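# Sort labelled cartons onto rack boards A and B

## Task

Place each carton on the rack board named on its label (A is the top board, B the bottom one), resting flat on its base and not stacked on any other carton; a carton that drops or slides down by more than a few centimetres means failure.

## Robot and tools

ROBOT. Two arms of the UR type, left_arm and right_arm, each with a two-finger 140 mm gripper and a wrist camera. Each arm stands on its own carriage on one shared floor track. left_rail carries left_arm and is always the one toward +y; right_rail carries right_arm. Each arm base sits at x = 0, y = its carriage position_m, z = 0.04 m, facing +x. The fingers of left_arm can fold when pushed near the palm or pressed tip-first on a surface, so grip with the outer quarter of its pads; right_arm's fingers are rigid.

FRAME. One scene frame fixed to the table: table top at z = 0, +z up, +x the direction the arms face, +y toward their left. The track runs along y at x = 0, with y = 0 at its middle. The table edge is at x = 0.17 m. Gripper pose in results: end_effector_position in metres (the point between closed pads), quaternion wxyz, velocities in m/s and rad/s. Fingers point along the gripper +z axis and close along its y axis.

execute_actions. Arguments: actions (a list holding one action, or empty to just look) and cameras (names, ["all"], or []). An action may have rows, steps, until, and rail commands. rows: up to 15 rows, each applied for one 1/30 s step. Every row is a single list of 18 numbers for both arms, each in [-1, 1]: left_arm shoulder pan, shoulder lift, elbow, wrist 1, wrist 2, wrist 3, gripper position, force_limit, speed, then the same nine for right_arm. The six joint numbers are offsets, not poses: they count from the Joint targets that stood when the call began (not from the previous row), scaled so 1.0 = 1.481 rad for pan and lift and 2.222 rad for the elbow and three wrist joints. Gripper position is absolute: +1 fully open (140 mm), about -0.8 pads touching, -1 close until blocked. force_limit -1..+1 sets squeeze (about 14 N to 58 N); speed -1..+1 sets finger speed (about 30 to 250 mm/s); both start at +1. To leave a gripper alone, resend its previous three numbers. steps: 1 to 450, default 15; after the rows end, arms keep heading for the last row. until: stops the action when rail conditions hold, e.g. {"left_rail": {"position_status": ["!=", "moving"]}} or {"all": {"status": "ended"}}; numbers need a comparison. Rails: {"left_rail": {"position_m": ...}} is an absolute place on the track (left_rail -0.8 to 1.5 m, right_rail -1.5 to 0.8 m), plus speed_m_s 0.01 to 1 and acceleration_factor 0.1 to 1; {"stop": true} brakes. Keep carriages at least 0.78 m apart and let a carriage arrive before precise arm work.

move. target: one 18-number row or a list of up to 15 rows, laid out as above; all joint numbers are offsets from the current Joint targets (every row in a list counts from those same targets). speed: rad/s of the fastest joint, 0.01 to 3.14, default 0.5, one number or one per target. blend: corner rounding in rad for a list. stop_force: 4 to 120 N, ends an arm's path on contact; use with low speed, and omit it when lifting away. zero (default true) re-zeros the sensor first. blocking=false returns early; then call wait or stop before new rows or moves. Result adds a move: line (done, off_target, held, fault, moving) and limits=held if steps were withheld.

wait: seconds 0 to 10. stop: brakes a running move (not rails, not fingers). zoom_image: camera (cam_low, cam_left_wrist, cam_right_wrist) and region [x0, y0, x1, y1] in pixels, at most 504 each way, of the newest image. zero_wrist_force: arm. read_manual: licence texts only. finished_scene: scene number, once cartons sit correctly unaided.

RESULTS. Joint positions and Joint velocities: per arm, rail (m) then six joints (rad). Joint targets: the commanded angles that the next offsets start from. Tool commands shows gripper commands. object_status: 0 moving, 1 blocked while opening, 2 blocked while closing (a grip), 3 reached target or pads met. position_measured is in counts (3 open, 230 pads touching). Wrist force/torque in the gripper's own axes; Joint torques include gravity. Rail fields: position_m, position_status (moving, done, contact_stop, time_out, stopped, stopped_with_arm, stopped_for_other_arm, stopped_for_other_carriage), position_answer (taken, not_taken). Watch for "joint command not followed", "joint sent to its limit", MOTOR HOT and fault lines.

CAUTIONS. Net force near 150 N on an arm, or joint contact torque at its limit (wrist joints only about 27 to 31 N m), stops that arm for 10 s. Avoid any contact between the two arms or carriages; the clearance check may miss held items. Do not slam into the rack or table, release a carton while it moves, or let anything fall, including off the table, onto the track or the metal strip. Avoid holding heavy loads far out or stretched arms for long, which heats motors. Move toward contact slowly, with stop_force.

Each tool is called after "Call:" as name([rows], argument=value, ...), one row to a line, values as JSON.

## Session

Call:
execute_actions(actions=[])

Call:
zoom_image(camera="cam_low", region=[0, 0, 400, 300])

Scene clock: 0.00 s.
left_arm: end_effector_position=(+0.3563, +0.7786, +0.5790) position_measured=3 object_status=3 end_effector_quat_wxyz=(+0.000, +0.000, +1.000, +0.000) | right_arm: end_effector_position=(+0.3563, -0.6214, +0.5790) position_measured=3 object_status=3 end_effector_quat_wxyz=(+0.000, +0.000, +1.000, +0.000)
Joint positions: left_arm=[0.7 -0.281 -2.157 1.821 -1.235 -1.571 -0.28] | right_arm=[-0.7 -0.28 -2.157 1.821 -1.235 -1.571 -0.28]
Joint velocities: within noise
Joint torques (N m): no reading
Wrist force (N): no reading
Wrist torque (N m): no reading
Wrist force, peak (N): no reading
Joint targets: left_arm=[0.700 -0.281 -2.157 1.821 -1.235 -1.571 -0.280] | right_arm=[-0.700 -0.280 -2.157 1.821 -1.235 -1.571 -0.280]
Tool commands: left_gripper/position=+1.0 left_gripper/force_limit=+1.0 left_gripper/speed=+1.0 right_gripper/position=+1.0 right_gripper/force_limit=+1.0 right_gripper/speed=+1.0
left_rail: position_m=0.700 position_status=done
right_rail: position_m=-0.700 position_status=done

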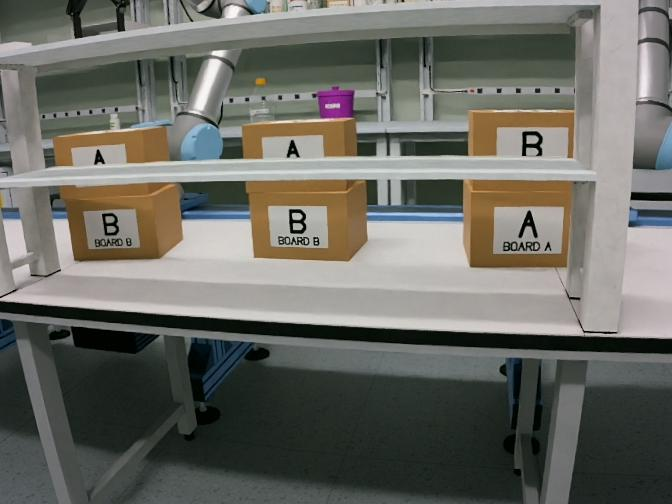

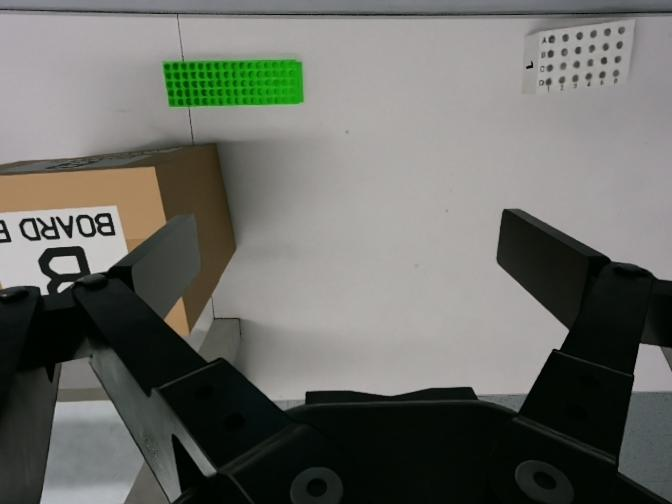

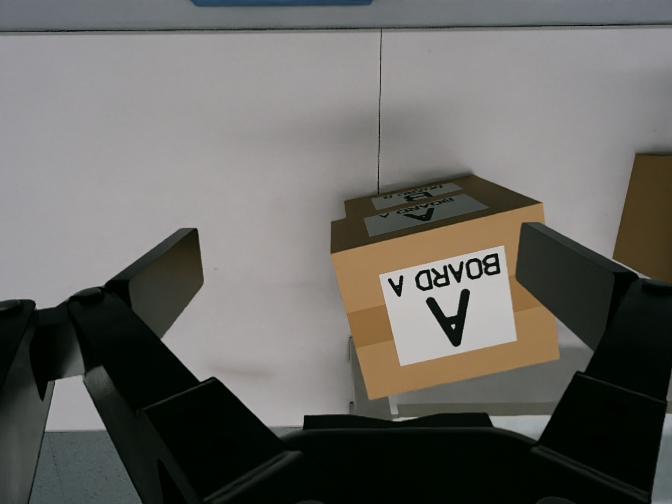

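Scaled by 1.260.

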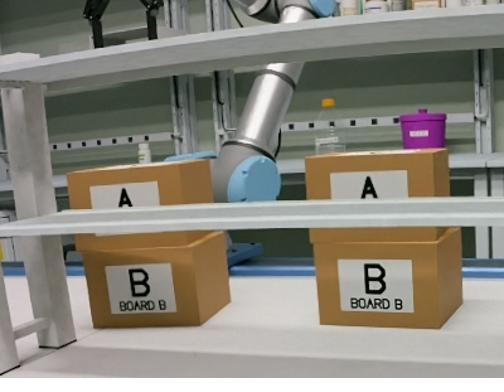

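Call:
execute_actions([
  {"left_rail":{"position_m":0.12,"speed_m_s":0.6},"steps":200,"until":{"all":{"status":"ended"}}},
], cameras=["cam_left_wrist"])

Call:
execute_actions([
  {"left_rail":{"position_m":0.55},"steps":200,"until":{"all":{"status":"ended"}}},
], cameras=["cam_left_wrist","cam_low"])

Call:
zoom_image(camera="cam_low", region=[370, 60, 672, 300])

Scene clock: 35.57 s.
left_arm: end_effector_position=(+0.3563, +0.1986, +0.5790) position_measured=3 object_status=3 end_effector_quat_wxyz=(+0.000, +0.000, +1.000, +0.000) | right_arm: end_effector_position=(+0.3563, -0.6214, +0.5790) position_measured=3 object_status=3 end_effector_quat_wxyz=(+0.000, +0.000, +1.000, +0.000)
Joint positions: left_arm=[0.12 -0.281 -2.157 1.821 -1.235 -1.571 -0.28] | right_arm=[-0.7 -0.28 -2.157 1.821 -1.235 -1.571 -0.28]
Joint torques (N m): left_arm=[-0.36 1.53 -50.84 -3.96 -0.21 -0.08] | right_arm=[-1.23 4.1 -43.15 -4.75 0.22 0.34]
Wrist force (N): left_arm=[0.0 -0.2 0.2] | right_arm=[0.0 0.0 0.1]
Wrist torque (N m): left_arm=[-0.05 0.00 0.00] | right_arm=[-0.01 0.01 0.00]
Wrist force, peak (N): left_arm=[-0.1 1.7 0.0] | right_arm=[0.3 -0.4 -0.2]
Joint targets: left_arm=[0.120 -0.281 -2.157 1.821 -1.235 -1.571 -0.280] | right_arm=[-0.700 -0.280 -2.157 1.821 -1.235 -1.571 -0.280]
Tool commands: left_gripper/position=+1.0 left_gripper/force_limit=+1.0 left_gripper/speed=+1.0 right_gripper/position=+1.0 right_gripper/force_limit=+1.0 right_gripper/speed=+1.0
left_rail: position_m=0.120 speed_m_s=0.60 position_status=done
right_rail: position_m=-0.700 position_status=done
camera_calibration:
cam_left_wrist: T_world_to_cam=[[0.00214105, 0.999833, 0.0181292, -0.200779], [0.941022, -0.00814831, 0.338248, -0.533422], [0.338339, 0.0163358, -0.940882, 0.603708], [0, 0, 0, 1]] pos_world=[0.298133, 0.186537, 0.752087]
Images, in order (width x height): cam_left_wrist 672x504.

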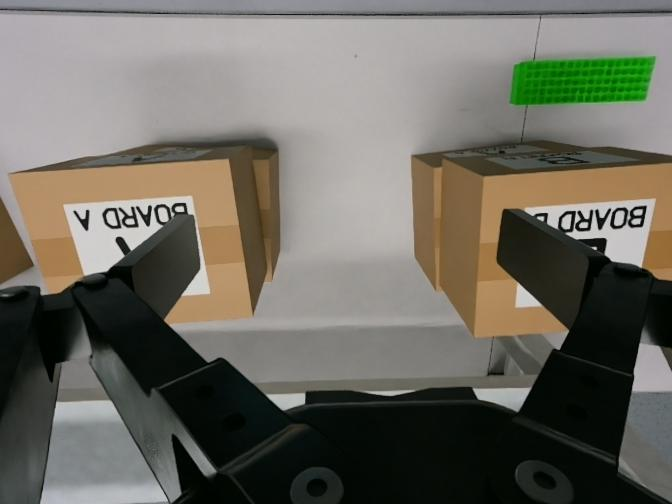

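Scene clock: 37.43 s.
left_arm: end_effector_position=(+0.3563, +0.6286, +0.5790) position_measured=3 object_status=3 end_effector_quat_wxyz=(+0.000, +0.000, +1.000, +0.000) | right_arm: end_effector_position=(+0.3563, -0.6214, +0.5790) position_measured=3 object_status=3 end_effector_quat_wxyz=(+0.000, +0.000, +1.000, +0.000)
Joint positions: left_arm=[0.55 -0.281 -2.157 1.821 -1.235 -1.571 -0.28] | right_arm=[-0.7 -0.28 -2.157 1.821 -1.235 -1.571 -0.28]
Joint torques (N m): left_arm=[0.46 0.42 -49.53 -4.43 0.22 -0.09] | right_arm=[-2.83 2.15 -43.02 -4.82 0.36 0.25]
Wrist force (N): left_arm=[-0.3 -0.1 0.2] | right_arm=[0.4 0.1 0.1]
Wrist torque (N m): left_arm=[-0.02 0.06 0.00] | right_arm=[0.01 -0.08 0.00]
Wrist force, peak (N): left_arm=[0.0 -2.6 -0.1] | right_arm=[0.3 -0.2 0.3]
Joint targets: left_arm=[0.550 -0.281 -2.157 1.821 -1.235 -1.571 -0.280] | right_arm=[-0.700 -0.280 -2.157 1.821 -1.235 -1.571 -0.280]
Tool commands: left_gripper/position=+1.0 left_gripper/force_limit=+1.0 left_gripper/speed=+1.0 right_gripper/position=+1.0 right_gripper/force_limit=+1.0 right_gripper/speed=+1.0
left_rail: position_m=0.550 speed_m_s=0.60 position_status=done
right_rail: position_m=-0.700 position_status=done
camera_calibration:
cam_left_wrist: T_world_to_cam=[[0.00214105, 0.999833, 0.0181292, -0.630708], [0.941022, -0.00814831, 0.338248, -0.529918], [0.338339, 0.0163358, -0.940882, 0.596684], [0, 0, 0, 1]] pos_world=[0.298133, 0.616537, 0.752087]
Images, in order (width x height): cam_low 672x504, cam_left_wrist 672x504.

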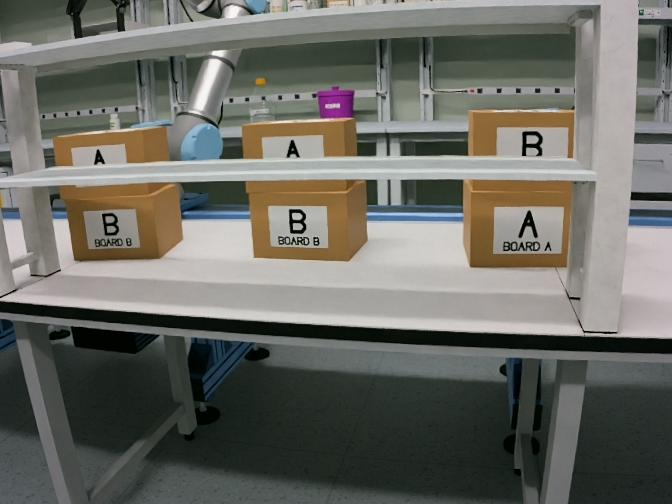

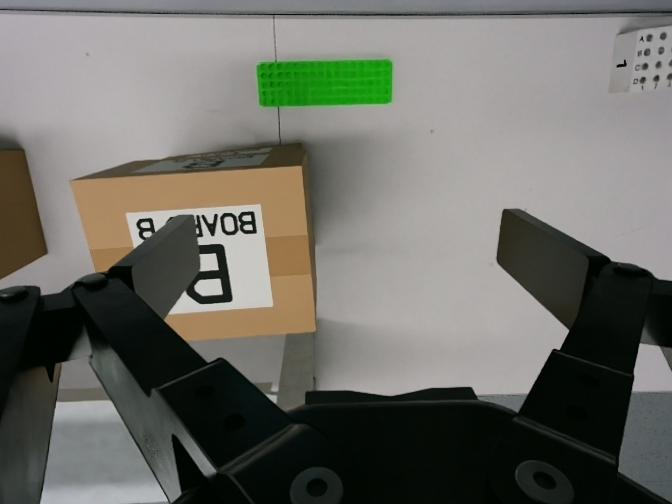

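Scaled by 1.669.

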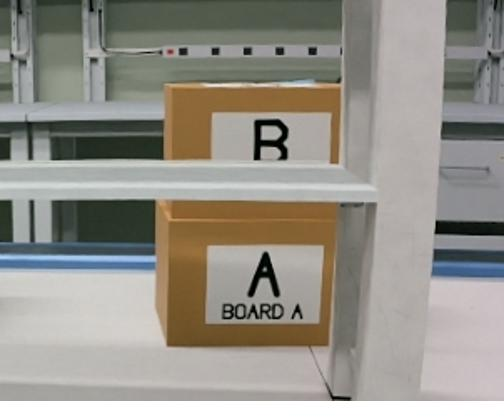

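Call:
execute_actions([
  {"left_rail":{"position_m":1.187,"speed_m_s":0.5,"acceleration_factor":0.5},"right_rail":{"position_m":-0.253,"speed_m_s":0.5,"acceleration_factor":0.5},"steps":200,"until":{"all":{"status":"ended"}}},
])

Call:
move(target=[0,0.1,0,0,0,0,-1,-1,-1,-0.376,0.2245,-0.8093,-0.4007,0.3934,0.4165,-1,-1,-1], speed=1)

Call:
move(target=[-0.9906,0.2427,-0.0206,0.4992,0.6273,-0.581,-1,-1,-1,-0.3759,0.2244,-0.8092,-0.4007,0.3934,0.4165,-1,-1,-1], speed=1, cameras=["cam_low"])

Scene clock: 96.27 s.
left_arm: end_effector_position=(+0.3563, +1.2656, +0.5790) position_measured=3 object_status=3 end_effector_quat_wxyz=(+0.000, +0.000, +1.000, +0.000) | right_arm: end_effector_position=(+0.3563, -0.1744, +0.5790) position_measured=3 object_status=3 end_effector_quat_wxyz=(+0.000, +0.000, +1.000, +0.000)
Joint positions: left_arm=[1.187 -0.281 -2.157 1.821 -1.235 -1.571 -0.28] | right_arm=[-0.253 -0.28 -2.157 1.821 -1.235 -1.571 -0.28]
Joint torques (N m): left_arm=[1.51 3.33 -51.45 -3.89 0.43 -0.46] | right_arm=[-1.21 2.67 -42.66 -4.68 0.07 0.24]
Wrist force (N): left_arm=[0.1 -0.2 0.1] | right_arm=[0.0 -0.2 0.2]
Wrist torque (N m): left_arm=[-0.05 -0.03 0.00] | right_arm=[-0.05 0.00 0.00]
Wrist force, peak (N): left_arm=[0.2 -1.0 -0.1] | right_arm=[0.0 -1.4 0.1]
Joint targets: left_arm=[1.187 -0.281 -2.157 1.821 -1.235 -1.571 -0.280] | right_arm=[-0.253 -0.280 -2.157 1.821 -1.235 -1.571 -0.280]
Tool commands: left_gripper/position=+1.0 left_gripper/force_limit=+1.0 left_gripper/speed=+1.0 right_gripper/position=+1.0 right_gripper/force_limit=+1.0 right_gripper/speed=+1.0
left_rail: position_m=1.187 speed_m_s=0.50 position_status=done
right_rail: position_m=-0.253 speed_m_s=0.50 position_status=done

Scene clock: 101.20 s.
left_arm: end_effector_position=(+0.4038, +1.2519, +0.5277) position_measured=230 object_status=3 end_effector_quat_wxyz=(-0.071, +0.000, +0.997, +0.020) | right_arm: end_effector_position=(+0.1799, +0.1978, +1.6095) position_measured=230 object_status=3 end_effector_quat_wxyz=(+0.849, -0.054, +0.520, +0.081)
Joint positions: left_arm=[1.187 -0.28 -2.009 1.821 -1.235 -1.571 -0.28] | right_arm=[-0.253 -0.837 -1.824 0.023 -2.125 -0.697 0.645]
Joint torques (N m): left_arm=[-2.05 11.38 -50.93 -3.28 0.14 -0.17] | right_arm=[-14.06 42.44 4.3 -1.54 2.1 3.02]
Wrist force (N): left_arm=[-0.3 -0.1 -0.1] | right_arm=[0.9 1.7 1.8]
Wrist torque (N m): left_arm=[-0.04 0.03 0.02] | right_arm=[-0.05 -0.25 -0.66]
Wrist force, peak (N): left_arm=[-0.5 -0.4 0.5] | right_arm=[-0.3 9.1 -2.4]
Joint targets: left_arm=[1.187 -0.281 -2.009 1.821 -1.235 -1.571 -0.280] | right_arm=[-0.253 -0.837 -1.824 0.023 -2.125 -0.697 0.645]
left_rail: position_m=1.187 speed_m_s=0.50 position_status=done
right_rail: position_m=-0.253 speed_m_s=0.50 position_status=done
move: done

Scene clock: 103.73 s.
left_arm: end_effector_position=(+0.4207, +0.6455, +0.6399) position_measured=230 object_status=3 end_effector_quat_wxyz=(+0.500, +0.500, +0.500, +0.500) | right_arm: end_effector_position=(+0.4209, +0.2881, +0.6401) position_measured=230 object_status=3 end_effector_quat_wxyz=(+0.500, -0.500, +0.500, -0.500)
Joint positions: left_arm=[1.187 -1.748 -1.649 1.775 -0.126 -0.177 -1.571] | right_arm=[-0.253 -1.394 -1.492 -1.775 -3.016 0.177 1.57]
Joint torques (N m): left_arm=[-14.28 -17.34 -59.07 4.03 2.36 -2.53] | right_arm=[-13.34 53.64 32.88 -4.41 2.96 2.4]
Wrist force (N): left_arm=[-0.1 -0.4 0.3] | right_arm=[0.4 1.5 0.9]
Wrist torque (N m): left_arm=[-0.02 0.13 -0.30] | right_arm=[-0.32 -0.22 -0.35]
Wrist force, peak (N): left_arm=[-2.6 -0.9 -3.4] | right_arm=[5.1 5.4 2.8]
Joint targets: left_arm=[1.187 -1.748 -1.649 1.775 -0.126 -0.177 -1.571] | right_arm=[-0.253 -1.394 -1.492 -1.775 -3.016 0.177 1.570]
left_rail: position_m=1.187 speed_m_s=0.50 position_status=done
right_rail: position_m=-0.253 speed_m_s=0.50 position_status=done
move: done
Images, in order (width x height): cam_low 672x504.

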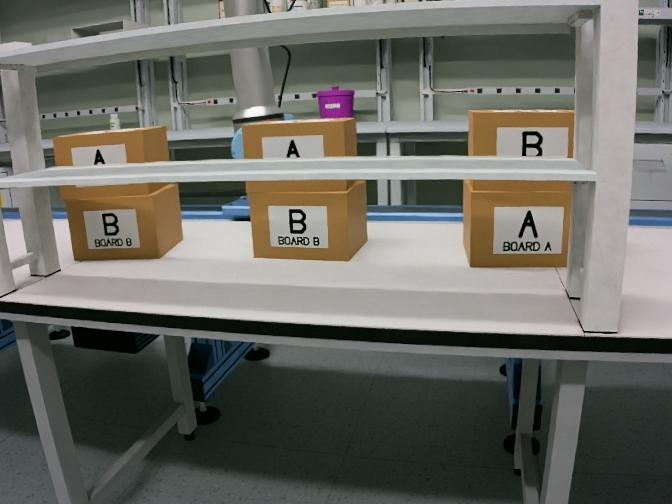

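Call:
move([
  [0,0.0605,0.1099,-0.1502,0,0,-1,-1,-1,0,-0.0605,-0.1099,0.1502,0,0,-1,-1,-1],
  [0,0.1435,0.1627,-0.2584,0,0,-1,-1,-1,0,-0.1435,-0.1627,0.2584,0,0,-1,-1,-1],
  [0,0.1983,0.1821,-0.3143,0,0,-1,-1,-1,0,-0.1983,-0.1821,0.3143,0,0,-1,-1,-1],
], speed=0.3, blend=[0.03,0.03,0])

Call:
move(target=[0,0,0,0,0.13,0,-1,-1,-1,0,0,0,0,-0.13,0,-1,-1,-1], speed=0.08, stop_force=43)

Call:
move(target=[0,-0.0137,0.0043,0.0086,0,0,-1,-1,-1,0,0.0137,-0.0043,-0.0086,0,0,-1,-1,-1], speed=0.05, cameras=["cam_low"])

Scene clock: 164.70 s.
left_arm: end_effector_position=(+0.4206, +0.6454, +0.2799) position_measured=230 object_status=3 end_effector_quat_wxyz=(+0.500, +0.500, +0.500, +0.500) | right_arm: end_effector_position=(+0.4209, +0.2881, +0.2801) position_measured=230 object_status=3 end_effector_quat_wxyz=(+0.500, -0.500, +0.500, -0.500)
Joint positions: left_arm=[1.187 -1.748 -1.356 2.18 -0.824 -0.177 -1.571] | right_arm=[-0.253 -1.394 -1.785 -2.18 -2.318 0.177 1.57]
Joint torques (N m): left_arm=[-3.22 -31.27 -22.84 -1.76 -2.17 -2.13] | right_arm=[2.35 39.35 20.7 3.27 2.71 2.59]
Wrist force (N): left_arm=[0.2 -0.1 0.1] | right_arm=[0.3 1.4 1.1]
Wrist torque (N m): left_arm=[0.01 0.05 -0.30] | right_arm=[-0.35 -0.22 -0.44]
Wrist force, peak (N): left_arm=[0.1 -2.2 0.1] | right_arm=[0.3 2.9 1.1]
Joint targets: left_arm=[1.187 -1.748 -1.355 2.180 -0.824 -0.177 -1.571] | right_arm=[-0.253 -1.394 -1.786 -2.180 -2.317 0.177 1.570]
left_rail: position_m=1.187 speed_m_s=0.50 position_status=done
right_rail: position_m=-0.253 speed_m_s=0.50 position_status=done
move: done

Scene clock: 167.70 s.
left_arm: end_effector_position=(+0.4169, +0.5949, +0.2798) position_measured=230 object_status=3 end_effector_quat_wxyz=(+0.536, +0.536, +0.461, +0.461) | right_arm: end_effector_position=(+0.4171, +0.3390, +0.2800) position_measured=230 object_status=3 end_effector_quat_wxyz=(+0.536, -0.536, +0.461, -0.461)
Joint positions: left_arm=[1.187 -1.748 -1.355 2.18 -0.824 -0.028 -1.571] | right_arm=[-0.253 -1.394 -1.786 -2.18 -2.317 0.027 1.57]
Joint torques (N m): left_arm=[-31.95 -33.54 -52.82 -1.91 7.66 -1.97] | right_arm=[10.28 41.09 52.14 1.8 -5.99 2.15]
Wrist force (N): left_arm=[40.8 11.5 -9.0] | right_arm=[41.6 -10.9 -9.3]
Wrist torque (N m): left_arm=[-0.30 1.57 -0.47] | right_arm=[-0.14 0.54 -0.23]
Wrist force, peak (N): left_arm=[55.1 15.4 -11.2] | right_arm=[55.8 -17.5 -14.4]
Joint targets: left_arm=[1.187 -1.748 -1.355 2.180 -0.824 -0.028 -1.571] | right_arm=[-0.253 -1.394 -1.786 -2.180 -2.317 0.027 1.570]
left_rail: position_m=1.187 speed_m_s=0.50 position_status=done
right_rail: position_m=-0.253 speed_m_s=0.50 position_status=done
move: contact (left_arm, right_arm); left_arm: the wrist 2 is farthest, 0.140 rad from its target; right_arm: the wrist 2 is farthest, 0.139 rad from its target

Scene clock: 168.53 s.
left_arm: end_effector_position=(+0.4183, +0.6033, +0.2865) position_measured=230 object_status=3 end_effector_quat_wxyz=(+0.534, +0.538, +0.459, +0.464) | right_arm: end_effector_position=(+0.4186, +0.3306, +0.2868) position_measured=230 object_status=3 end_effector_quat_wxyz=(+0.534, -0.538, +0.459, -0.464)
Joint positions: left_arm=[1.187 -1.748 -1.376 2.189 -0.805 -0.028 -1.571] | right_arm=[-0.253 -1.394 -1.765 -2.19 -2.336 0.027 1.57]
Joint torques (N m): left_arm=[4.73 -73.27 -23.8 1.39 -2.07 -1.5] | right_arm=[10.58 65.85 21.11 -1.86 2.86 2.22]
Wrist force (N): left_arm=[-0.2 -0.5 0.2] | right_arm=[1.4 -1.0 1.8]
Wrist torque (N m): left_arm=[-0.07 0.14 -0.30] | right_arm=[-0.87 -0.47 -0.41]
Wrist force, peak (N): left_arm=[41.0 11.1 -8.5] | right_arm=[41.6 -10.4 -9.5]
Joint targets: left_arm=[1.187 -1.748 -1.376 2.189 -0.805 -0.028 -1.571] | right_arm=[-0.253 -1.394 -1.765 -2.190 -2.336 0.027 1.570]
left_rail: position_m=1.187 speed_m_s=0.50 position_status=done
right_rail: position_m=-0.253 speed_m_s=0.50 position_status=done
move: done
Images, in order (width x height): cam_low 672x504.

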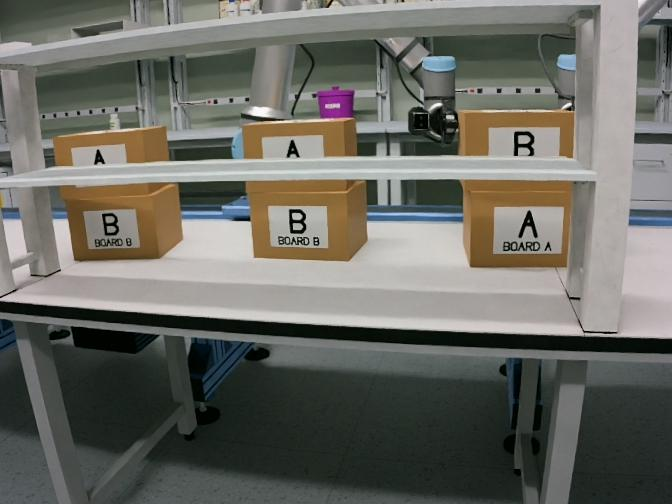

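Call:
move(target=[0,0.0137,-0.0043,-0.0086,0,0,-1,-1,-1,0,-0.0137,0.0043,0.0086,0,0,-1,-1,-1], speed=0.05)

Call:
move(target=[0,0,0,0,0.08,0,-1,-1,-1,0,0,0,0,-0.08,0,-1,-1,-1], speed=0.08, stop_force=43, zero=false)

Call:
move(target=[0,-0.0192,-0.0059,0.0187,0,0,-1,-1,-1,0,0.0192,0.0059,-0.0187,0,0,-1,-1,-1], speed=0.05, cameras=["cam_low"])

Call:
zoom_image(camera="cam_low", region=[370, 0, 672, 300])

Scene clock: 188.53 s.
left_arm: end_effector_position=(+0.4169, +0.5951, +0.2799) position_measured=230 object_status=3 end_effector_quat_wxyz=(+0.536, +0.536, +0.462, +0.461) | right_arm: end_effector_position=(+0.4172, +0.3388, +0.2801) position_measured=230 object_status=3 end_effector_quat_wxyz=(+0.536, -0.536, +0.461, -0.461)
Joint positions: left_arm=[1.187 -1.748 -1.356 2.18 -0.824 -0.028 -1.571] | right_arm=[-0.253 -1.394 -1.785 -2.18 -2.318 0.027 1.57]
Joint torques (N m): left_arm=[-4.61 -17.04 -55.1 -8.17 11.16 -0.42] | right_arm=[11.38 25.04 47.38 8.96 -8.68 2.31]
Wrist force (N): left_arm=[39.3 25.1 -10.1] | right_arm=[38.8 -22.1 -1.7]
Wrist torque (N m): left_arm=[-0.67 1.47 -0.65] | right_arm=[-0.32 0.20 -0.10]
Wrist force, peak (N): left_arm=[39.3 25.1 -10.1] | right_arm=[38.8 -22.1 -1.7]
Joint targets: left_arm=[1.187 -1.748 -1.355 2.180 -0.824 -0.028 -1.571] | right_arm=[-0.253 -1.394 -1.786 -2.180 -2.317 0.027 1.570]
left_rail: position_m=1.187 speed_m_s=0.50 position_status=done
right_rail: position_m=-0.253 speed_m_s=0.50 position_status=done
move: done

Scene clock: 189.63 s.
left_arm: end_effector_position=(+0.4169, +0.5948, +0.2798) position_measured=230 object_status=3 end_effector_quat_wxyz=(+0.536, +0.536, +0.461, +0.461) | right_arm: end_effector_position=(+0.4171, +0.3392, +0.2800) position_measured=230 object_status=3 end_effector_quat_wxyz=(+0.536, -0.536, +0.461, -0.461)
Joint positions: left_arm=[1.187 -1.748 -1.355 2.18 -0.824 -0.028 -1.571] | right_arm=[-0.253 -1.394 -1.786 -2.18 -2.317 0.027 1.57]
Joint torques (N m): left_arm=[-10.95 -25.93 -55.01 -5.31 8.47 -0.33] | right_arm=[9.82 35.41 45.88 6.28 -6.16 2.12]
Wrist force (N): left_arm=[43.9 26.9 -12.6] | right_arm=[44.3 -24.3 -4.2]
Wrist torque (N m): left_arm=[-0.70 1.58 -0.69] | right_arm=[-0.27 0.38 -0.06]
Wrist force, peak (N): left_arm=[51.4 29.2 -13.0] | right_arm=[51.4 -26.9 -5.6]
Joint targets: left_arm=[1.187 -1.748 -1.356 2.180 -0.824 -0.028 -1.571] | right_arm=[-0.253 -1.394 -1.785 -2.180 -2.317 0.027 1.570]
left_rail: position_m=1.187 speed_m_s=0.50 position_status=done
right_rail: position_m=-0.253 speed_m_s=0.50 position_status=done
move: contact (left_arm, right_arm); left_arm: the wrist 2 is farthest, 0.177 rad from its target; right_arm: the wrist 2 is farthest, 0.177 rad from its target

Scene clock: 190.83 s.
left_arm: end_effector_position=(+0.4169, +0.5948, +0.2997) position_measured=230 object_status=3 end_effector_quat_wxyz=(+0.536, +0.536, +0.461, +0.461) | right_arm: end_effector_position=(+0.4171, +0.3392, +0.2999) position_measured=230 object_status=3 end_effector_quat_wxyz=(+0.536, -0.536, +0.461, -0.461)
Joint positions: left_arm=[1.187 -1.748 -1.384 2.167 -0.783 -0.028 -1.571] | right_arm=[-0.253 -1.394 -1.757 -2.167 -2.359 0.027 1.57]
Joint torques (N m): left_arm=[-6.3 -73.52 -71.68 -0.2 8.81 -0.22] | right_arm=[10.08 71.38 59.86 0.54 -6.27 2.15]
Wrist force (N): left_arm=[39.6 -10.1 -4.9] | right_arm=[41.9 8.2 -3.9]
Wrist torque (N m): left_arm=[0.32 1.57 -0.19] | right_arm=[-1.16 0.32 -0.46]
Wrist force, peak (N): left_arm=[44.1 27.3 -12.2] | right_arm=[44.2 -25.1 -3.9]
Joint targets: left_arm=[1.187 -1.748 -1.384 2.167 -0.783 -0.028 -1.571] | right_arm=[-0.253 -1.394 -1.757 -2.167 -2.359 0.027 1.570]
left_rail: position_m=1.187 speed_m_s=0.50 position_status=done
right_rail: position_m=-0.253 speed_m_s=0.50 position_status=done
move: done
Images, in order (width x height): cam_low 672x504.

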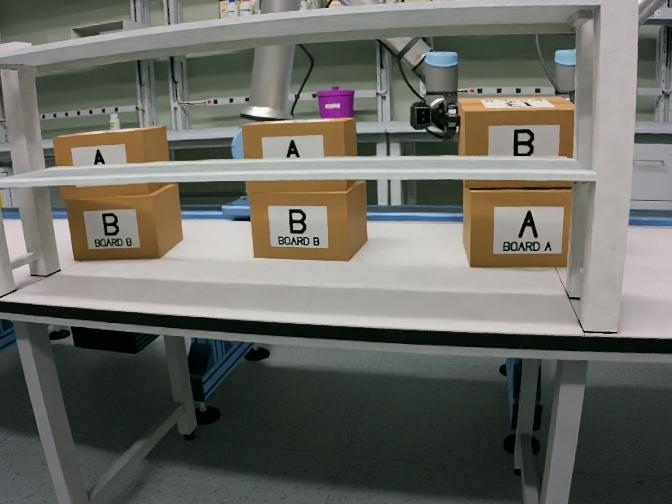

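Scaled by 1.669.

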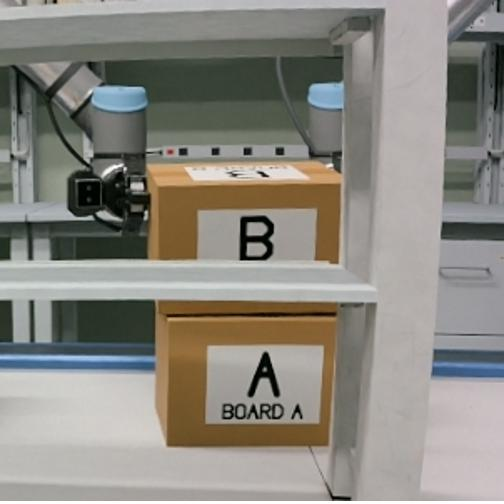

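Call:
move([
  [0,0.0192,0.0059,-0.0187,0,0,-1,-1,-1,0,-0.0192,-0.0059,0.0187,0,0,-1,-1,-1],
  [0,0.0192,0.0059,-0.0187,-0.0625,0,-1,-1,-1,0,-0.0192,-0.0059,0.0187,0.0625,0,-1,-1,-1],
  [0.0321,0.0236,0.0019,-0.0177,-0.0411,0,-1,-1,-1,-0.0321,-0.0236,-0.0019,0.0177,0.0411,0,-1,-1,-1],
], speed=[0.04,0.1,0.1])

Call:
move(target=[0,0,0,0,0.13,0,-1,-1,-1,0,0,0,0,-0.13,0,-1,-1,-1], speed=0.08, stop_force=43)

Call:
move(target=[0,-0.0192,-0.0059,0.0187,0,0,-1,-1,-1,0,0.0192,0.0059,-0.0187,0,0,-1,-1,-1], speed=0.05, cameras=["cam_low"])

Call:
zoom_image(camera="cam_low", region=[370, 0, 672, 300])

Scene clock: 208.33 s.
left_arm: end_effector_position=(+0.4456, +0.6415, +0.2799) position_measured=230 object_status=3 end_effector_quat_wxyz=(+0.503, +0.502, +0.497, +0.497) | right_arm: end_effector_position=(+0.4458, +0.2926, +0.2801) position_measured=230 object_status=3 end_effector_quat_wxyz=(+0.503, -0.503, +0.497, -0.497)
Joint positions: left_arm=[1.187 -1.7 -1.349 2.171 -0.822 -0.119 -1.571] | right_arm=[-0.253 -1.442 -1.792 -2.171 -2.32 0.118 1.57]
Joint torques (N m): left_arm=[13.52 -32.7 -43.36 1.55 2.63 -0.13] | right_arm=[-13.07 42.31 37.04 -1.82 -2.85 2.45]
Wrist force (N): left_arm=[0.1 -0.4 0.2] | right_arm=[-2.8 -0.2 2.4]
Wrist torque (N m): left_arm=[-0.03 0.07 -0.29] | right_arm=[-0.76 0.46 -0.46]
Wrist force, peak (N): left_arm=[43.9 26.0 -20.2] | right_arm=[46.1 -22.6 -14.0]
Joint targets: left_arm=[1.187 -1.700 -1.349 2.171 -0.822 -0.119 -1.571] | right_arm=[-0.253 -1.442 -1.792 -2.171 -2.320 0.118 1.570]
left_rail: position_m=1.187 speed_m_s=0.50 position_status=done
right_rail: position_m=-0.253 speed_m_s=0.50 position_status=done
move: done

Scene clock: 211.77 s.
left_arm: end_effector_position=(+0.4420, +0.5949, +0.2799) position_measured=230 object_status=3 end_effector_quat_wxyz=(+0.536, +0.536, +0.462, +0.462) | right_arm: end_effector_position=(+0.4422, +0.3396, +0.2801) position_measured=230 object_status=3 end_effector_quat_wxyz=(+0.536, -0.536, +0.461, -0.461)
Joint positions: left_arm=[1.187 -1.7 -1.349 2.171 -0.822 0.019 -1.571] | right_arm=[-0.253 -1.442 -1.792 -2.171 -2.32 -0.021 1.57]
Joint torques (N m): left_arm=[-37.04 -34.41 -64.59 -8.17 8.23 -0.1] | right_arm=[28.49 42.96 53.07 9.5 -6.75 2.28]
Wrist force (N): left_arm=[42.9 9.8 -4.2] | right_arm=[41.8 -14.1 -9.5]
Wrist torque (N m): left_arm=[-0.28 1.62 -0.46] | right_arm=[-0.37 1.30 -0.21]
Wrist force, peak (N): left_arm=[57.0 15.6 -7.5] | right_arm=[53.1 -19.3 -11.9]
Joint targets: left_arm=[1.187 -1.700 -1.349 2.171 -0.822 0.019 -1.571] | right_arm=[-0.253 -1.442 -1.792 -2.171 -2.320 -0.021 1.570]
left_rail: position_m=1.187 speed_m_s=0.50 position_status=done
right_rail: position_m=-0.253 speed_m_s=0.50 position_status=done
move: contact (left_arm, right_arm); left_arm: the wrist 2 is farthest, 0.151 rad from its target; right_arm: the wrist 2 is farthest, 0.150 rad from its target

Scene clock: 212.97 s.
left_arm: end_effector_position=(+0.4420, +0.5948, +0.2999) position_measured=230 object_status=3 end_effector_quat_wxyz=(+0.536, +0.536, +0.462, +0.462) | right_arm: end_effector_position=(+0.4422, +0.3396, +0.3001) position_measured=230 object_status=3 end_effector_quat_wxyz=(+0.536, -0.536, +0.461, -0.461)
Joint positions: left_arm=[1.187 -1.7 -1.377 2.158 -0.78 0.019 -1.571] | right_arm=[-0.253 -1.442 -1.764 -2.158 -2.361 -0.021 1.57]
Joint torques (N m): left_arm=[-29.71 -77.66 -74.35 -0.61 8.67 -0.13] | right_arm=[28.36 67.38 61.18 0.66 -7.09 1.93]
Wrist force (N): left_arm=[40.7 -9.2 -4.9] | right_arm=[38.6 8.7 -3.7]
Wrist torque (N m): left_arm=[0.24 1.60 -0.19] | right_arm=[-0.87 1.30 -0.51]
Wrist force, peak (N): left_arm=[44.2 -9.4 -5.0] | right_arm=[41.9 -14.5 -9.3]
Joint targets: left_arm=[1.187 -1.700 -1.377 2.158 -0.780 0.019 -1.571] | right_arm=[-0.253 -1.442 -1.764 -2.158 -2.361 -0.021 1.570]
left_rail: position_m=1.187 speed_m_s=0.50 position_status=done
right_rail: position_m=-0.253 speed_m_s=0.50 position_status=done
move: done
Images, in order (width x height): cam_low 672x504.

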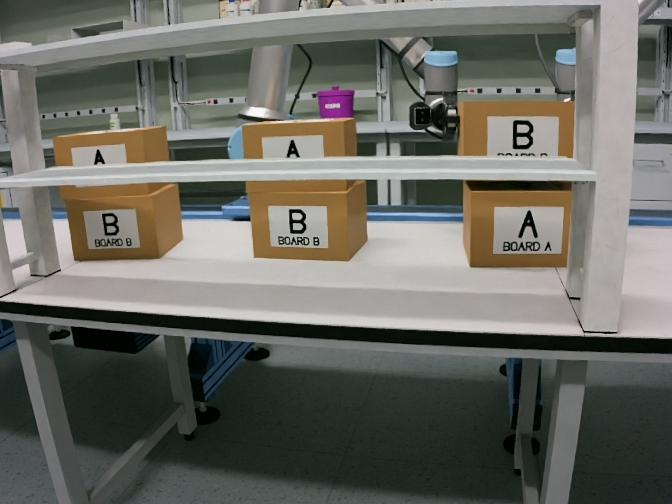

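Scaled by 1.669.

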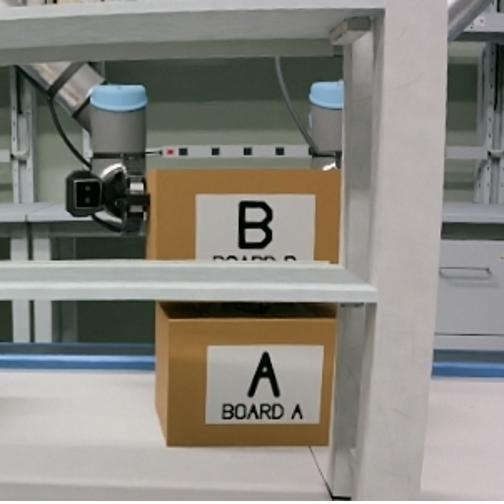

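Call:
move([
  [0,-0.0402,-0.0149,0.0416,0,0,-1,-1,-1,0,0.0402,0.0149,-0.0416,0,0,-1,-1,-1],
  [0,-0.0781,-0.0349,0.0866,0,0,-1,-1,-1,0,0.0781,0.0349,-0.0866,0,0,-1,-1,-1],
], speed=0.07, blend=[0.02,0])

Call:
execute_actions([
  {"steps":150,"left_rail":{"position_m":1.085,"speed_m_s":0.1,"acceleration_factor":0.15},"right_rail":{"position_m":-0.355,"speed_m_s":0.1,"acceleration_factor":0.15},"until":{"all":{"status":"ended"}}},
])

Call:
move([
  [0.0836,0.0178,-0.0133,0.0015,0.0557,0,-1,-1,-1,-0.0836,-0.0178,0.0133,-0.0015,-0.0557,0,-1,-1,-1],
  [0.1395,0.0342,-0.0259,0.0031,0.093,0,-1,-1,-1,-0.1395,-0.0342,0.0259,-0.0031,-0.093,0,-1,-1,-1],
  [0.1934,0.0537,-0.0414,0.0057,0.1289,0,-1,-1,-1,-0.1934,-0.0537,0.0414,-0.0057,-0.1289,0,-1,-1,-1],
  [0.2447,0.0759,-0.0595,0.0089,0.1631,0,-1,-1,-1,-0.2447,-0.0759,0.0595,-0.0089,-0.1631,0,-1,-1,-1],
  [0.2934,0.1005,-0.0801,0.0131,0.1955,0,-1,-1,-1,-0.2934,-0.1005,0.0801,-0.0131,-0.1955,0,-1,-1,-1],
  [0.3393,0.1271,-0.1034,0.0187,0.2261,0,-1,-1,-1,-0.3393,-0.1271,0.1034,-0.0187,-0.2261,0,-1,-1,-1],
  [0.3825,0.1558,-0.1292,0.0253,0.2549,0,-1,-1,-1,-0.3825,-0.1558,0.1292,-0.0253,-0.2549,0,-1,-1,-1],
], speed=0.1, blend=[0.03,0.03,0.03,0.03,0.03,0.03,0], cameras=["cam_low"])

Scene clock: 243.40 s.
left_arm: end_effector_position=(+0.4421, +0.5953, +0.3949) position_measured=230 object_status=3 end_effector_quat_wxyz=(+0.536, +0.535, +0.462, +0.461) | right_arm: end_effector_position=(+0.4422, +0.3391, +0.3952) position_measured=230 object_status=3 end_effector_quat_wxyz=(+0.536, -0.536, +0.461, -0.461)
Joint positions: left_arm=[1.187 -1.7 -1.493 2.08 -0.588 0.019 -1.571] | right_arm=[-0.253 -1.442 -1.648 -2.081 -2.554 -0.021 1.57]
Joint torques (N m): left_arm=[-10.01 -65.05 -72.17 -0.52 11.31 -0.48] | right_arm=[25.7 61.67 61.18 0.04 -9.01 2.45]
Wrist force (N): left_arm=[34.4 -10.2 -4.2] | right_arm=[32.2 9.7 -2.8]
Wrist torque (N m): left_arm=[0.16 1.36 -0.19] | right_arm=[-0.79 1.26 -0.46]
Wrist force, peak (N): left_arm=[46.1 -10.2 -5.6] | right_arm=[44.2 10.1 -4.7]
Joint targets: left_arm=[1.187 -1.700 -1.493 2.080 -0.588 0.019 -1.571] | right_arm=[-0.253 -1.442 -1.648 -2.081 -2.554 -0.021 1.570]
left_rail: position_m=1.187 speed_m_s=0.50 position_status=done
right_rail: position_m=-0.253 speed_m_s=0.50 position_status=done
move: done

Scene clock: 245.63 s.
left_arm: end_effector_position=(+0.4421, +0.4933, +0.3950) position_measured=230 object_status=3 end_effector_quat_wxyz=(+0.536, +0.535, +0.462, +0.461) | right_arm: end_effector_position=(+0.4422, +0.2371, +0.3953) position_measured=230 object_status=3 end_effector_quat_wxyz=(+0.536, -0.536, +0.461, -0.461)
Joint positions: left_arm=[1.085 -1.7 -1.493 2.08 -0.588 0.019 -1.571] | right_arm=[-0.355 -1.442 -1.648 -2.081 -2.554 -0.021 1.57]
Joint torques (N m): left_arm=[-8.99 -64.12 -70.7 -1.62 12.44 0.1] | right_arm=[12.53 54.76 53.92 0.84 -9.47 2.36]
Wrist force (N): left_arm=[36.1 -9.7 -4.3] | right_arm=[33.5 9.0 -3.1]
Wrist torque (N m): left_arm=[0.17 1.39 -0.18] | right_arm=[-0.86 1.29 -0.46]
Wrist force, peak (N): left_arm=[36.9 -9.9 -4.7] | right_arm=[34.2 9.5 -3.0]
Joint targets: left_arm=[1.085 -1.700 -1.493 2.080 -0.588 0.019 -1.571] | right_arm=[-0.355 -1.442 -1.648 -2.081 -2.554 -0.021 1.570]
Tool commands: left_gripper/position=-1.0 left_gripper/force_limit=-1.0 left_gripper/speed=-1.0 right_gripper/position=-1.0 right_gripper/force_limit=-1.0 right_gripper/speed=-1.0
left_rail: position_m=1.085 speed_m_s=0.10 position_status=done
right_rail: position_m=-0.355 speed_m_s=0.10 position_status=done

Scene clock: 251.73 s.
left_arm: end_effector_position=(+0.7820, +0.4935, +0.3954) position_measured=230 object_status=3 end_effector_quat_wxyz=(+0.536, +0.535, +0.462, +0.461) | right_arm: end_effector_position=(+0.7821, +0.2368, +0.3958) position_measured=230 object_status=3 end_effector_quat_wxyz=(+0.536, -0.536, +0.461, -0.461)
Joint positions: left_arm=[1.085 -1.134 -1.262 1.793 -0.532 0.585 -1.571] | right_arm=[-0.355 -2.008 -1.879 -1.794 -2.61 -0.587 1.57]
Joint torques (N m): left_arm=[-6.66 -55.38 -71.62 -2 15.37 -0.42] | right_arm=[5.56 64.45 60.46 2.16 -15.21 2.15]
Wrist force (N): left_arm=[25.7 -8.8 -2.7] | right_arm=[23.0 8.9 -0.9]
Wrist torque (N m): left_arm=[0.27 1.09 -0.18] | right_arm=[-0.84 1.09 -0.56]
Wrist force, peak (N): left_arm=[46.8 -9.5 -5.4] | right_arm=[44.2 9.7 -4.0]
Joint targets: left_arm=[1.085 -1.134 -1.262 1.793 -0.532 0.585 -1.571] | right_arm=[-0.355 -2.009 -1.879 -1.793 -2.610 -0.587 1.570]
left_rail: position_m=1.085 speed_m_s=0.10 position_status=done
right_rail: position_m=-0.355 speed_m_s=0.10 position_status=done
move: done
Images, in order (width x height): cam_low 672x504.

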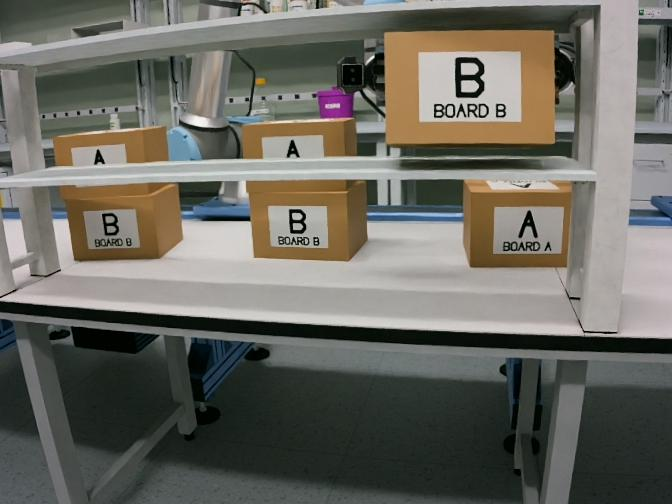

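Call:
move(target=[0,0.0128,0.0083,-0.0168,0,0,-1,-1,-1,0,-0.0128,-0.0083,0.0168,0,0,-1,-1,-1], speed=0.02)

Call:
move(target=[0,0.0080,0.0048,-0.0101,0,0,-1,-1,-1,0,-0.0080,-0.0048,0.0101,0,0,-1,-1,-1], speed=0.01, stop_force=10, cameras=["cam_low"])

Scene clock: 262.93 s.
left_arm: end_effector_position=(+0.7821, +0.4936, +0.3737) position_measured=230 object_status=3 end_effector_quat_wxyz=(+0.536, +0.535, +0.462, +0.461) | right_arm: end_effector_position=(+0.7822, +0.2366, +0.3741) position_measured=230 object_status=3 end_effector_quat_wxyz=(+0.536, -0.536, +0.461, -0.461)
Joint positions: left_arm=[1.085 -1.133 -1.244 1.812 -0.569 0.585 -1.571] | right_arm=[-0.355 -2.009 -1.897 -1.812 -2.573 -0.587 1.57]
Joint torques (N m): left_arm=[-15.85 -44.82 -35.66 -5.08 12.1 -0.35] | right_arm=[12.1 57.65 39.38 9.49 -13.57 2.4]
Wrist force (N): left_arm=[20.1 3.2 7.4] | right_arm=[26.2 0.0 4.3]
Wrist torque (N m): left_arm=[0.01 1.00 -0.35] | right_arm=[-0.85 1.24 -0.43]
Wrist force, peak (N): left_arm=[26.4 -9.3 -3.3] | right_arm=[26.9 0.9 3.9]
Joint targets: left_arm=[1.085 -1.134 -1.243 1.812 -0.569 0.585 -1.571] | right_arm=[-0.355 -2.009 -1.898 -1.812 -2.573 -0.587 1.570]
left_rail: position_m=1.085 speed_m_s=0.10 position_status=done
right_rail: position_m=-0.355 speed_m_s=0.10 position_status=done
move: done

Scene clock: 265.97 s.
left_arm: end_effector_position=(+0.7820, +0.4939, +0.3603) position_measured=230 object_status=3 end_effector_quat_wxyz=(+0.536, +0.535, +0.462, +0.461) | right_arm: end_effector_position=(+0.7821, +0.2365, +0.3645) position_measured=230 object_status=3 end_effector_quat_wxyz=(+0.536, -0.536, +0.461, -0.461)
Joint positions: left_arm=[1.085 -1.133 -1.232 1.822 -0.591 0.585 -1.571] | right_arm=[-0.355 -2.009 -1.906 -1.82 -2.556 -0.587 1.57]
Joint torques (N m): left_arm=[-26.78 -43.06 -30.97 -4.14 1.73 -0.46] | right_arm=[17.52 77.62 49.16 -1.03 -11.52 2.36]
Wrist force (N): left_arm=[14.5 9.5 -1.8] | right_arm=[20.8 -7.6 -0.4]
Wrist torque (N m): left_arm=[-0.15 0.65 -0.43] | right_arm=[-0.57 1.05 -0.33]
Wrist force, peak (N): left_arm=[19.8 3.2 7.8] | right_arm=[26.2 0.4 4.1]
Joint targets: left_arm=[1.085 -1.134 -1.232 1.822 -0.591 0.585 -1.571] | right_arm=[-0.355 -2.009 -1.906 -1.820 -2.556 -0.587 1.570]
left_rail: position_m=1.085 speed_m_s=0.10 position_status=done
right_rail: position_m=-0.355 speed_m_s=0.10 position_status=done
move: contact (right_arm)
Images, in order (width x height): cam_low 672x504.

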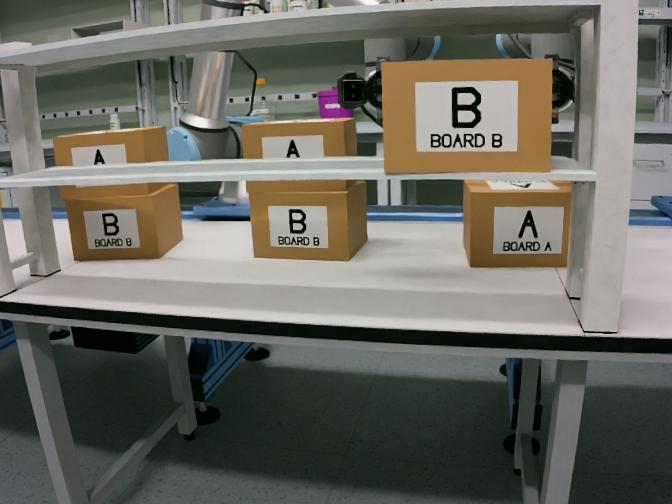

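Call:
move([
  [0,0,0,0,-0.0667,0,-1,-1,-1,0,0,0,0,0.0667,0,-1,-1,-1],
  [-0.1891,-0.1021,0.0878,-0.0196,-0.1927,0,-1,-1,-1,0.1891,0.1021,-0.0878,0.0196,0.1927,0,-1,-1,-1],
  [-0.3825,-0.1558,0.1292,-0.0253,-0.3216,0,-1,-1,-1,0.3825,0.1558,-0.1292,0.0253,0.3216,0,-1,-1,-1],
], speed=[0.1,0.3,0.4], blend=[0.01,0.03,0])

Call:
execute_actions([
  {"steps":150,"left_rail":{"position_m":1.173,"speed_m_s":0.1,"acceleration_factor":0.3},"right_rail":{"position_m":-0.267,"speed_m_s":0.1,"acceleration_factor":0.3},"until":{"all":{"status":"ended"}}},
])

Call:
move([
  [0.0064,0.1127,0.0363,-0.111,0.0043,0,-1,-1,-1,-0.0064,-0.1151,-0.0372,0.1134,-0.0043,0,-1,-1,-1],
  [0.0166,0.2537,0.0509,-0.2197,0.011,0,-1,-1,-1,-0.0166,-0.2562,-0.0518,0.2221,-0.011,0,-1,-1,-1],
], speed=0.3, blend=[0.03,0], cameras=["cam_low","cam_left_wrist","cam_right_wrist"])

Call:
move(target=[0,0,0,0,0.13,0,-1,-1,-1,0,0,0,0,-0.13,0,-1,-1,-1], speed=0.08, stop_force=43)

Scene clock: 294.80 s.
left_arm: end_effector_position=(+0.4460, +0.5446, +0.3653) position_measured=230 object_status=3 end_effector_quat_wxyz=(+0.500, +0.500, +0.500, +0.500) | right_arm: end_effector_position=(+0.4463, +0.1860, +0.3687) position_measured=230 object_status=3 end_effector_quat_wxyz=(+0.501, -0.500, +0.500, -0.499)
Joint positions: left_arm=[1.085 -1.7 -1.462 2.109 -0.648 -0.129 -1.571] | right_arm=[-0.355 -1.442 -1.675 -2.107 -2.5 0.127 1.57]
Joint torques (N m): left_arm=[-13.84 -71.97 -28.53 -1.48 -2.36 -0.27] | right_arm=[9.61 63.21 25.96 2.63 3.29 2.15]
Wrist force (N): left_arm=[-0.1 -0.4 -0.1] | right_arm=[-0.1 1.2 -3.3]
Wrist torque (N m): left_arm=[-0.03 0.14 -0.29] | right_arm=[-0.44 -0.14 -0.43]
Wrist force, peak (N): left_arm=[-50.5 -2.7 15.3] | right_arm=[21.0 -7.4 -0.2]
Joint targets: left_arm=[1.085 -1.700 -1.462 2.109 -0.648 -0.129 -1.571] | right_arm=[-0.355 -1.442 -1.675 -2.107 -2.500 0.127 1.570]
left_rail: position_m=1.085 speed_m_s=0.10 position_status=done
right_rail: position_m=-0.355 speed_m_s=0.10 position_status=done
move: done

Scene clock: 296.43 s.
left_arm: end_effector_position=(+0.4459, +0.6326, +0.3653) position_measured=230 object_status=3 end_effector_quat_wxyz=(+0.500, +0.500, +0.500, +0.500) | right_arm: end_effector_position=(+0.4462, +0.2740, +0.3687) position_measured=230 object_status=3 end_effector_quat_wxyz=(+0.501, -0.500, +0.500, -0.499)
Joint positions: left_arm=[1.173 -1.7 -1.462 2.109 -0.648 -0.129 -1.571] | right_arm=[-0.267 -1.442 -1.675 -2.107 -2.5 0.127 1.57]
Joint torques (N m): left_arm=[-12.13 -65.17 -31.61 0.38 -2.07 -0.69] | right_arm=[7.67 48.97 35.29 2.02 3.12 2.2]
Wrist force (N): left_arm=[0.1 -0.2 0.2] | right_arm=[0.2 1.0 -3.4]
Wrist torque (N m): left_arm=[0.01 0.09 -0.29] | right_arm=[-0.48 -0.21 -0.43]
Wrist force, peak (N): left_arm=[-1.0 -0.3 -0.2] | right_arm=[0.4 1.2 -3.5]
Joint targets: left_arm=[1.173 -1.700 -1.462 2.109 -0.648 -0.129 -1.571] | right_arm=[-0.267 -1.442 -1.675 -2.107 -2.500 0.127 1.570]
Tool commands: left_gripper/position=-1.0 left_gripper/force_limit=-1.0 left_gripper/speed=-1.0 right_gripper/position=-1.0 right_gripper/force_limit=-1.0 right_gripper/speed=-1.0
left_rail: position_m=1.173 speed_m_s=0.10 position_status=done
right_rail: position_m=-0.267 speed_m_s=0.10 position_status=done

Scene clock: 298.63 s.
left_arm: end_effector_position=(+0.4588, +0.6318, +0.1248) position_measured=230 object_status=3 end_effector_quat_wxyz=(+0.500, +0.500, +0.500, +0.500) | right_arm: end_effector_position=(+0.4590, +0.2752, +0.1252) position_measured=230 object_status=3 end_effector_quat_wxyz=(+0.500, -0.500, +0.500, -0.500)
Joint positions: left_arm=[1.173 -1.676 -1.087 2.223 -1.136 -0.105 -1.571] | right_arm=[-0.267 -1.467 -2.055 -2.222 -2.007 0.103 1.57]
Joint torques (N m): left_arm=[14.43 -41.63 -9.87 -1.37 2.39 -0.42] | right_arm=[-14.93 51.81 9.51 2.65 -3.02 2.3]
Wrist force (N): left_arm=[0.4 -0.3 0.1] | right_arm=[0.2 1.3 -3.3]
Wrist torque (N m): left_arm=[-0.01 0.02 -0.29] | right_arm=[-0.36 -0.23 -0.43]
Wrist force, peak (N): left_arm=[0.3 -1.8 0.7] | right_arm=[0.3 3.3 -3.4]
Joint targets: left_arm=[1.173 -1.676 -1.087 2.223 -1.136 -0.105 -1.571] | right_arm=[-0.267 -1.467 -2.055 -2.222 -2.007 0.103 1.570]
left_rail: position_m=1.173 speed_m_s=0.10 position_status=done
right_rail: position_m=-0.267 speed_m_s=0.10 position_status=done
move: done
camera_calibration:
cam_left_wrist: T_world_to_cam=[[-0.0181768, -0.00170534, 0.999833, -0.106451], [-0.337838, -0.941172, -0.00774712, 0.746743], [0.941029, -0.337923, 0.0165314, -0.0374812], [0, 0, 0, 1]] pos_world=[0.285614, 0.689967, 0.112838]
cam_right_wrist: T_world_to_cam=[[-0.0128842, 0.021974, -0.999676, 0.132013], [-0.311226, 0.95001, 0.0248935, -0.119947], [0.950249, 0.311446, -0.00540127, -0.34508], [0, 0, 0, 1]] pos_world=[0.292283, 0.218524, 0.133093]

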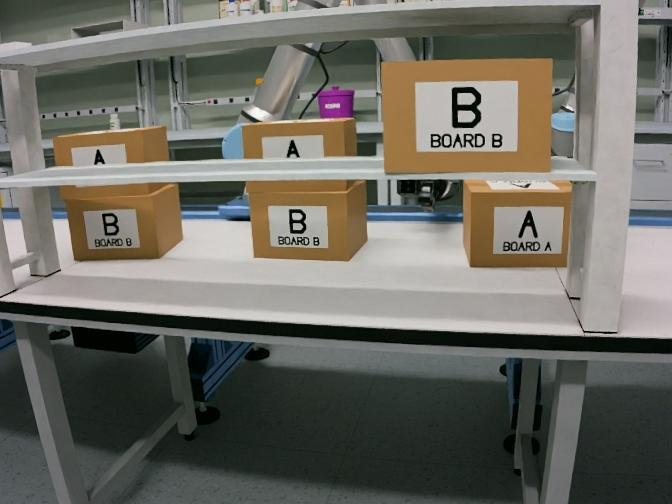

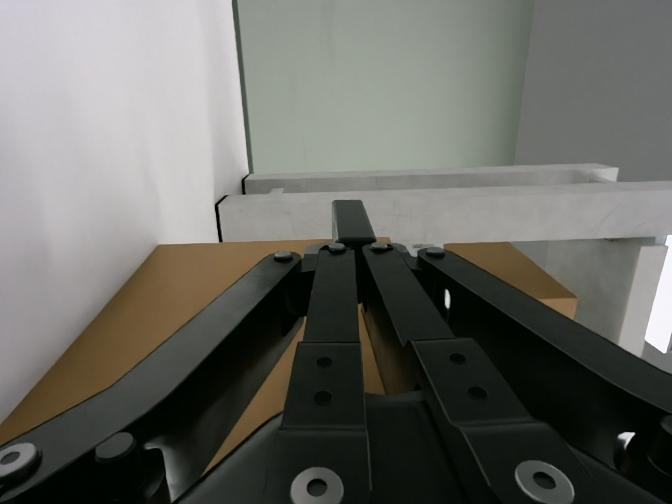

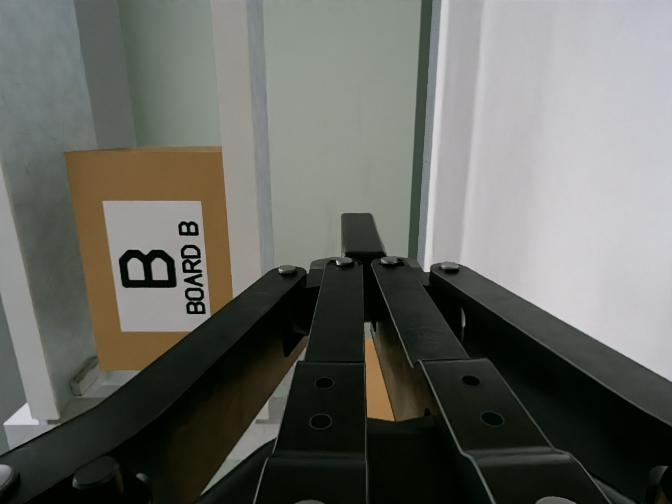

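Scene clock: 301.63 s.
left_arm: end_effector_position=(+0.4551, +0.5817, +0.1247) position_measured=230 object_status=3 end_effector_quat_wxyz=(+0.536, +0.535, +0.462, +0.462) | right_arm: end_effector_position=(+0.4552, +0.3259, +0.1250) position_measured=230 object_status=3 end_effector_quat_wxyz=(+0.536, -0.537, +0.461, -0.461)
Joint positions: left_arm=[1.173 -1.675 -1.087 2.223 -1.136 0.043 -1.571] | right_arm=[-0.267 -1.467 -2.055 -2.222 -2.007 -0.047 1.57]
Joint torques (N m): left_arm=[-22.28 -47.29 -57 -2.06 8.42 -0.56] | right_arm=[18.68 54.02 47.33 2.81 -6.04 2.32]
Wrist force (N): left_arm=[43.1 14.3 -8.3] | right_arm=[43.0 -15.6 -24.1]
Wrist torque (N m): left_arm=[-0.32 1.61 -0.51] | right_arm=[0.04 0.48 -0.15]
Wrist force, peak (N): left_arm=[57.0 19.7 -10.4] | right_arm=[56.5 -23.0 -28.7]
Joint targets: left_arm=[1.173 -1.675 -1.087 2.223 -1.136 0.043 -1.571] | right_arm=[-0.267 -1.467 -2.055 -2.222 -2.007 -0.047 1.570]
left_rail: position_m=1.173 speed_m_s=0.10 position_status=done
right_rail: position_m=-0.267 speed_m_s=0.10 position_status=done
move: contact (left_arm, right_arm); left_arm: the wrist 2 is farthest, 0.141 rad from its target; right_arm: the wrist 2 is farthest, 0.138 rad from its target

Call:
move(target=[0,-0.0248,-0.0011,0.0177,0,0,-1,-1,-1,0,0.0248,0.0011,-0.0177,0,0,-1,-1,-1], speed=0.05, cameras=["cam_low"])

Call:
zoom_image(camera="cam_low", region=[370, 0, 672, 300])

Scene clock: 310.00 s.
left_arm: end_effector_position=(+0.4551, +0.5817, +0.1445) position_measured=230 object_status=3 end_effector_quat_wxyz=(+0.535, +0.535, +0.462, +0.462) | right_arm: end_effector_position=(+0.4551, +0.3260, +0.1448) position_measured=230 object_status=3 end_effector_quat_wxyz=(+0.536, -0.537, +0.460, -0.461)
Joint positions: left_arm=[1.173 -1.675 -1.123 2.22 -1.097 0.043 -1.571] | right_arm=[-0.267 -1.467 -2.018 -2.22 -2.046 -0.047 1.57]
Joint torques (N m): left_arm=[-20.58 -94.1 -61.14 -0.83 8.46 -0.36] | right_arm=[24.82 83.37 52.47 0.65 -6.64 2.32]
Wrist force (N): left_arm=[38.7 -8.9 -4.5] | right_arm=[39.2 11.5 -9.0]
Wrist torque (N m): left_arm=[0.19 1.49 -0.21] | right_arm=[-0.49 0.67 -0.58]
Wrist force, peak (N): left_arm=[43.6 14.4 -8.5] | right_arm=[43.5 -15.4 -24.4]
Joint targets: left_arm=[1.173 -1.675 -1.123 2.220 -1.096 0.043 -1.571] | right_arm=[-0.267 -1.467 -2.018 -2.220 -2.046 -0.047 1.570]
left_rail: position_m=1.173 speed_m_s=0.10 position_status=done
right_rail: position_m=-0.267 speed_m_s=0.10 position_status=done
move: done
Images, in order (width x height): cam_low 672x504.

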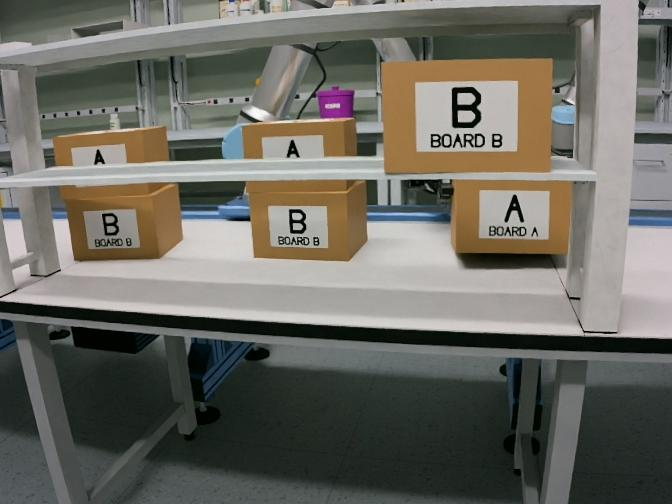

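Scaled by 1.669.

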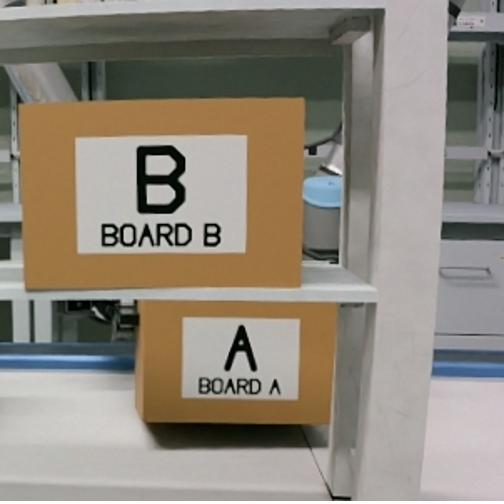

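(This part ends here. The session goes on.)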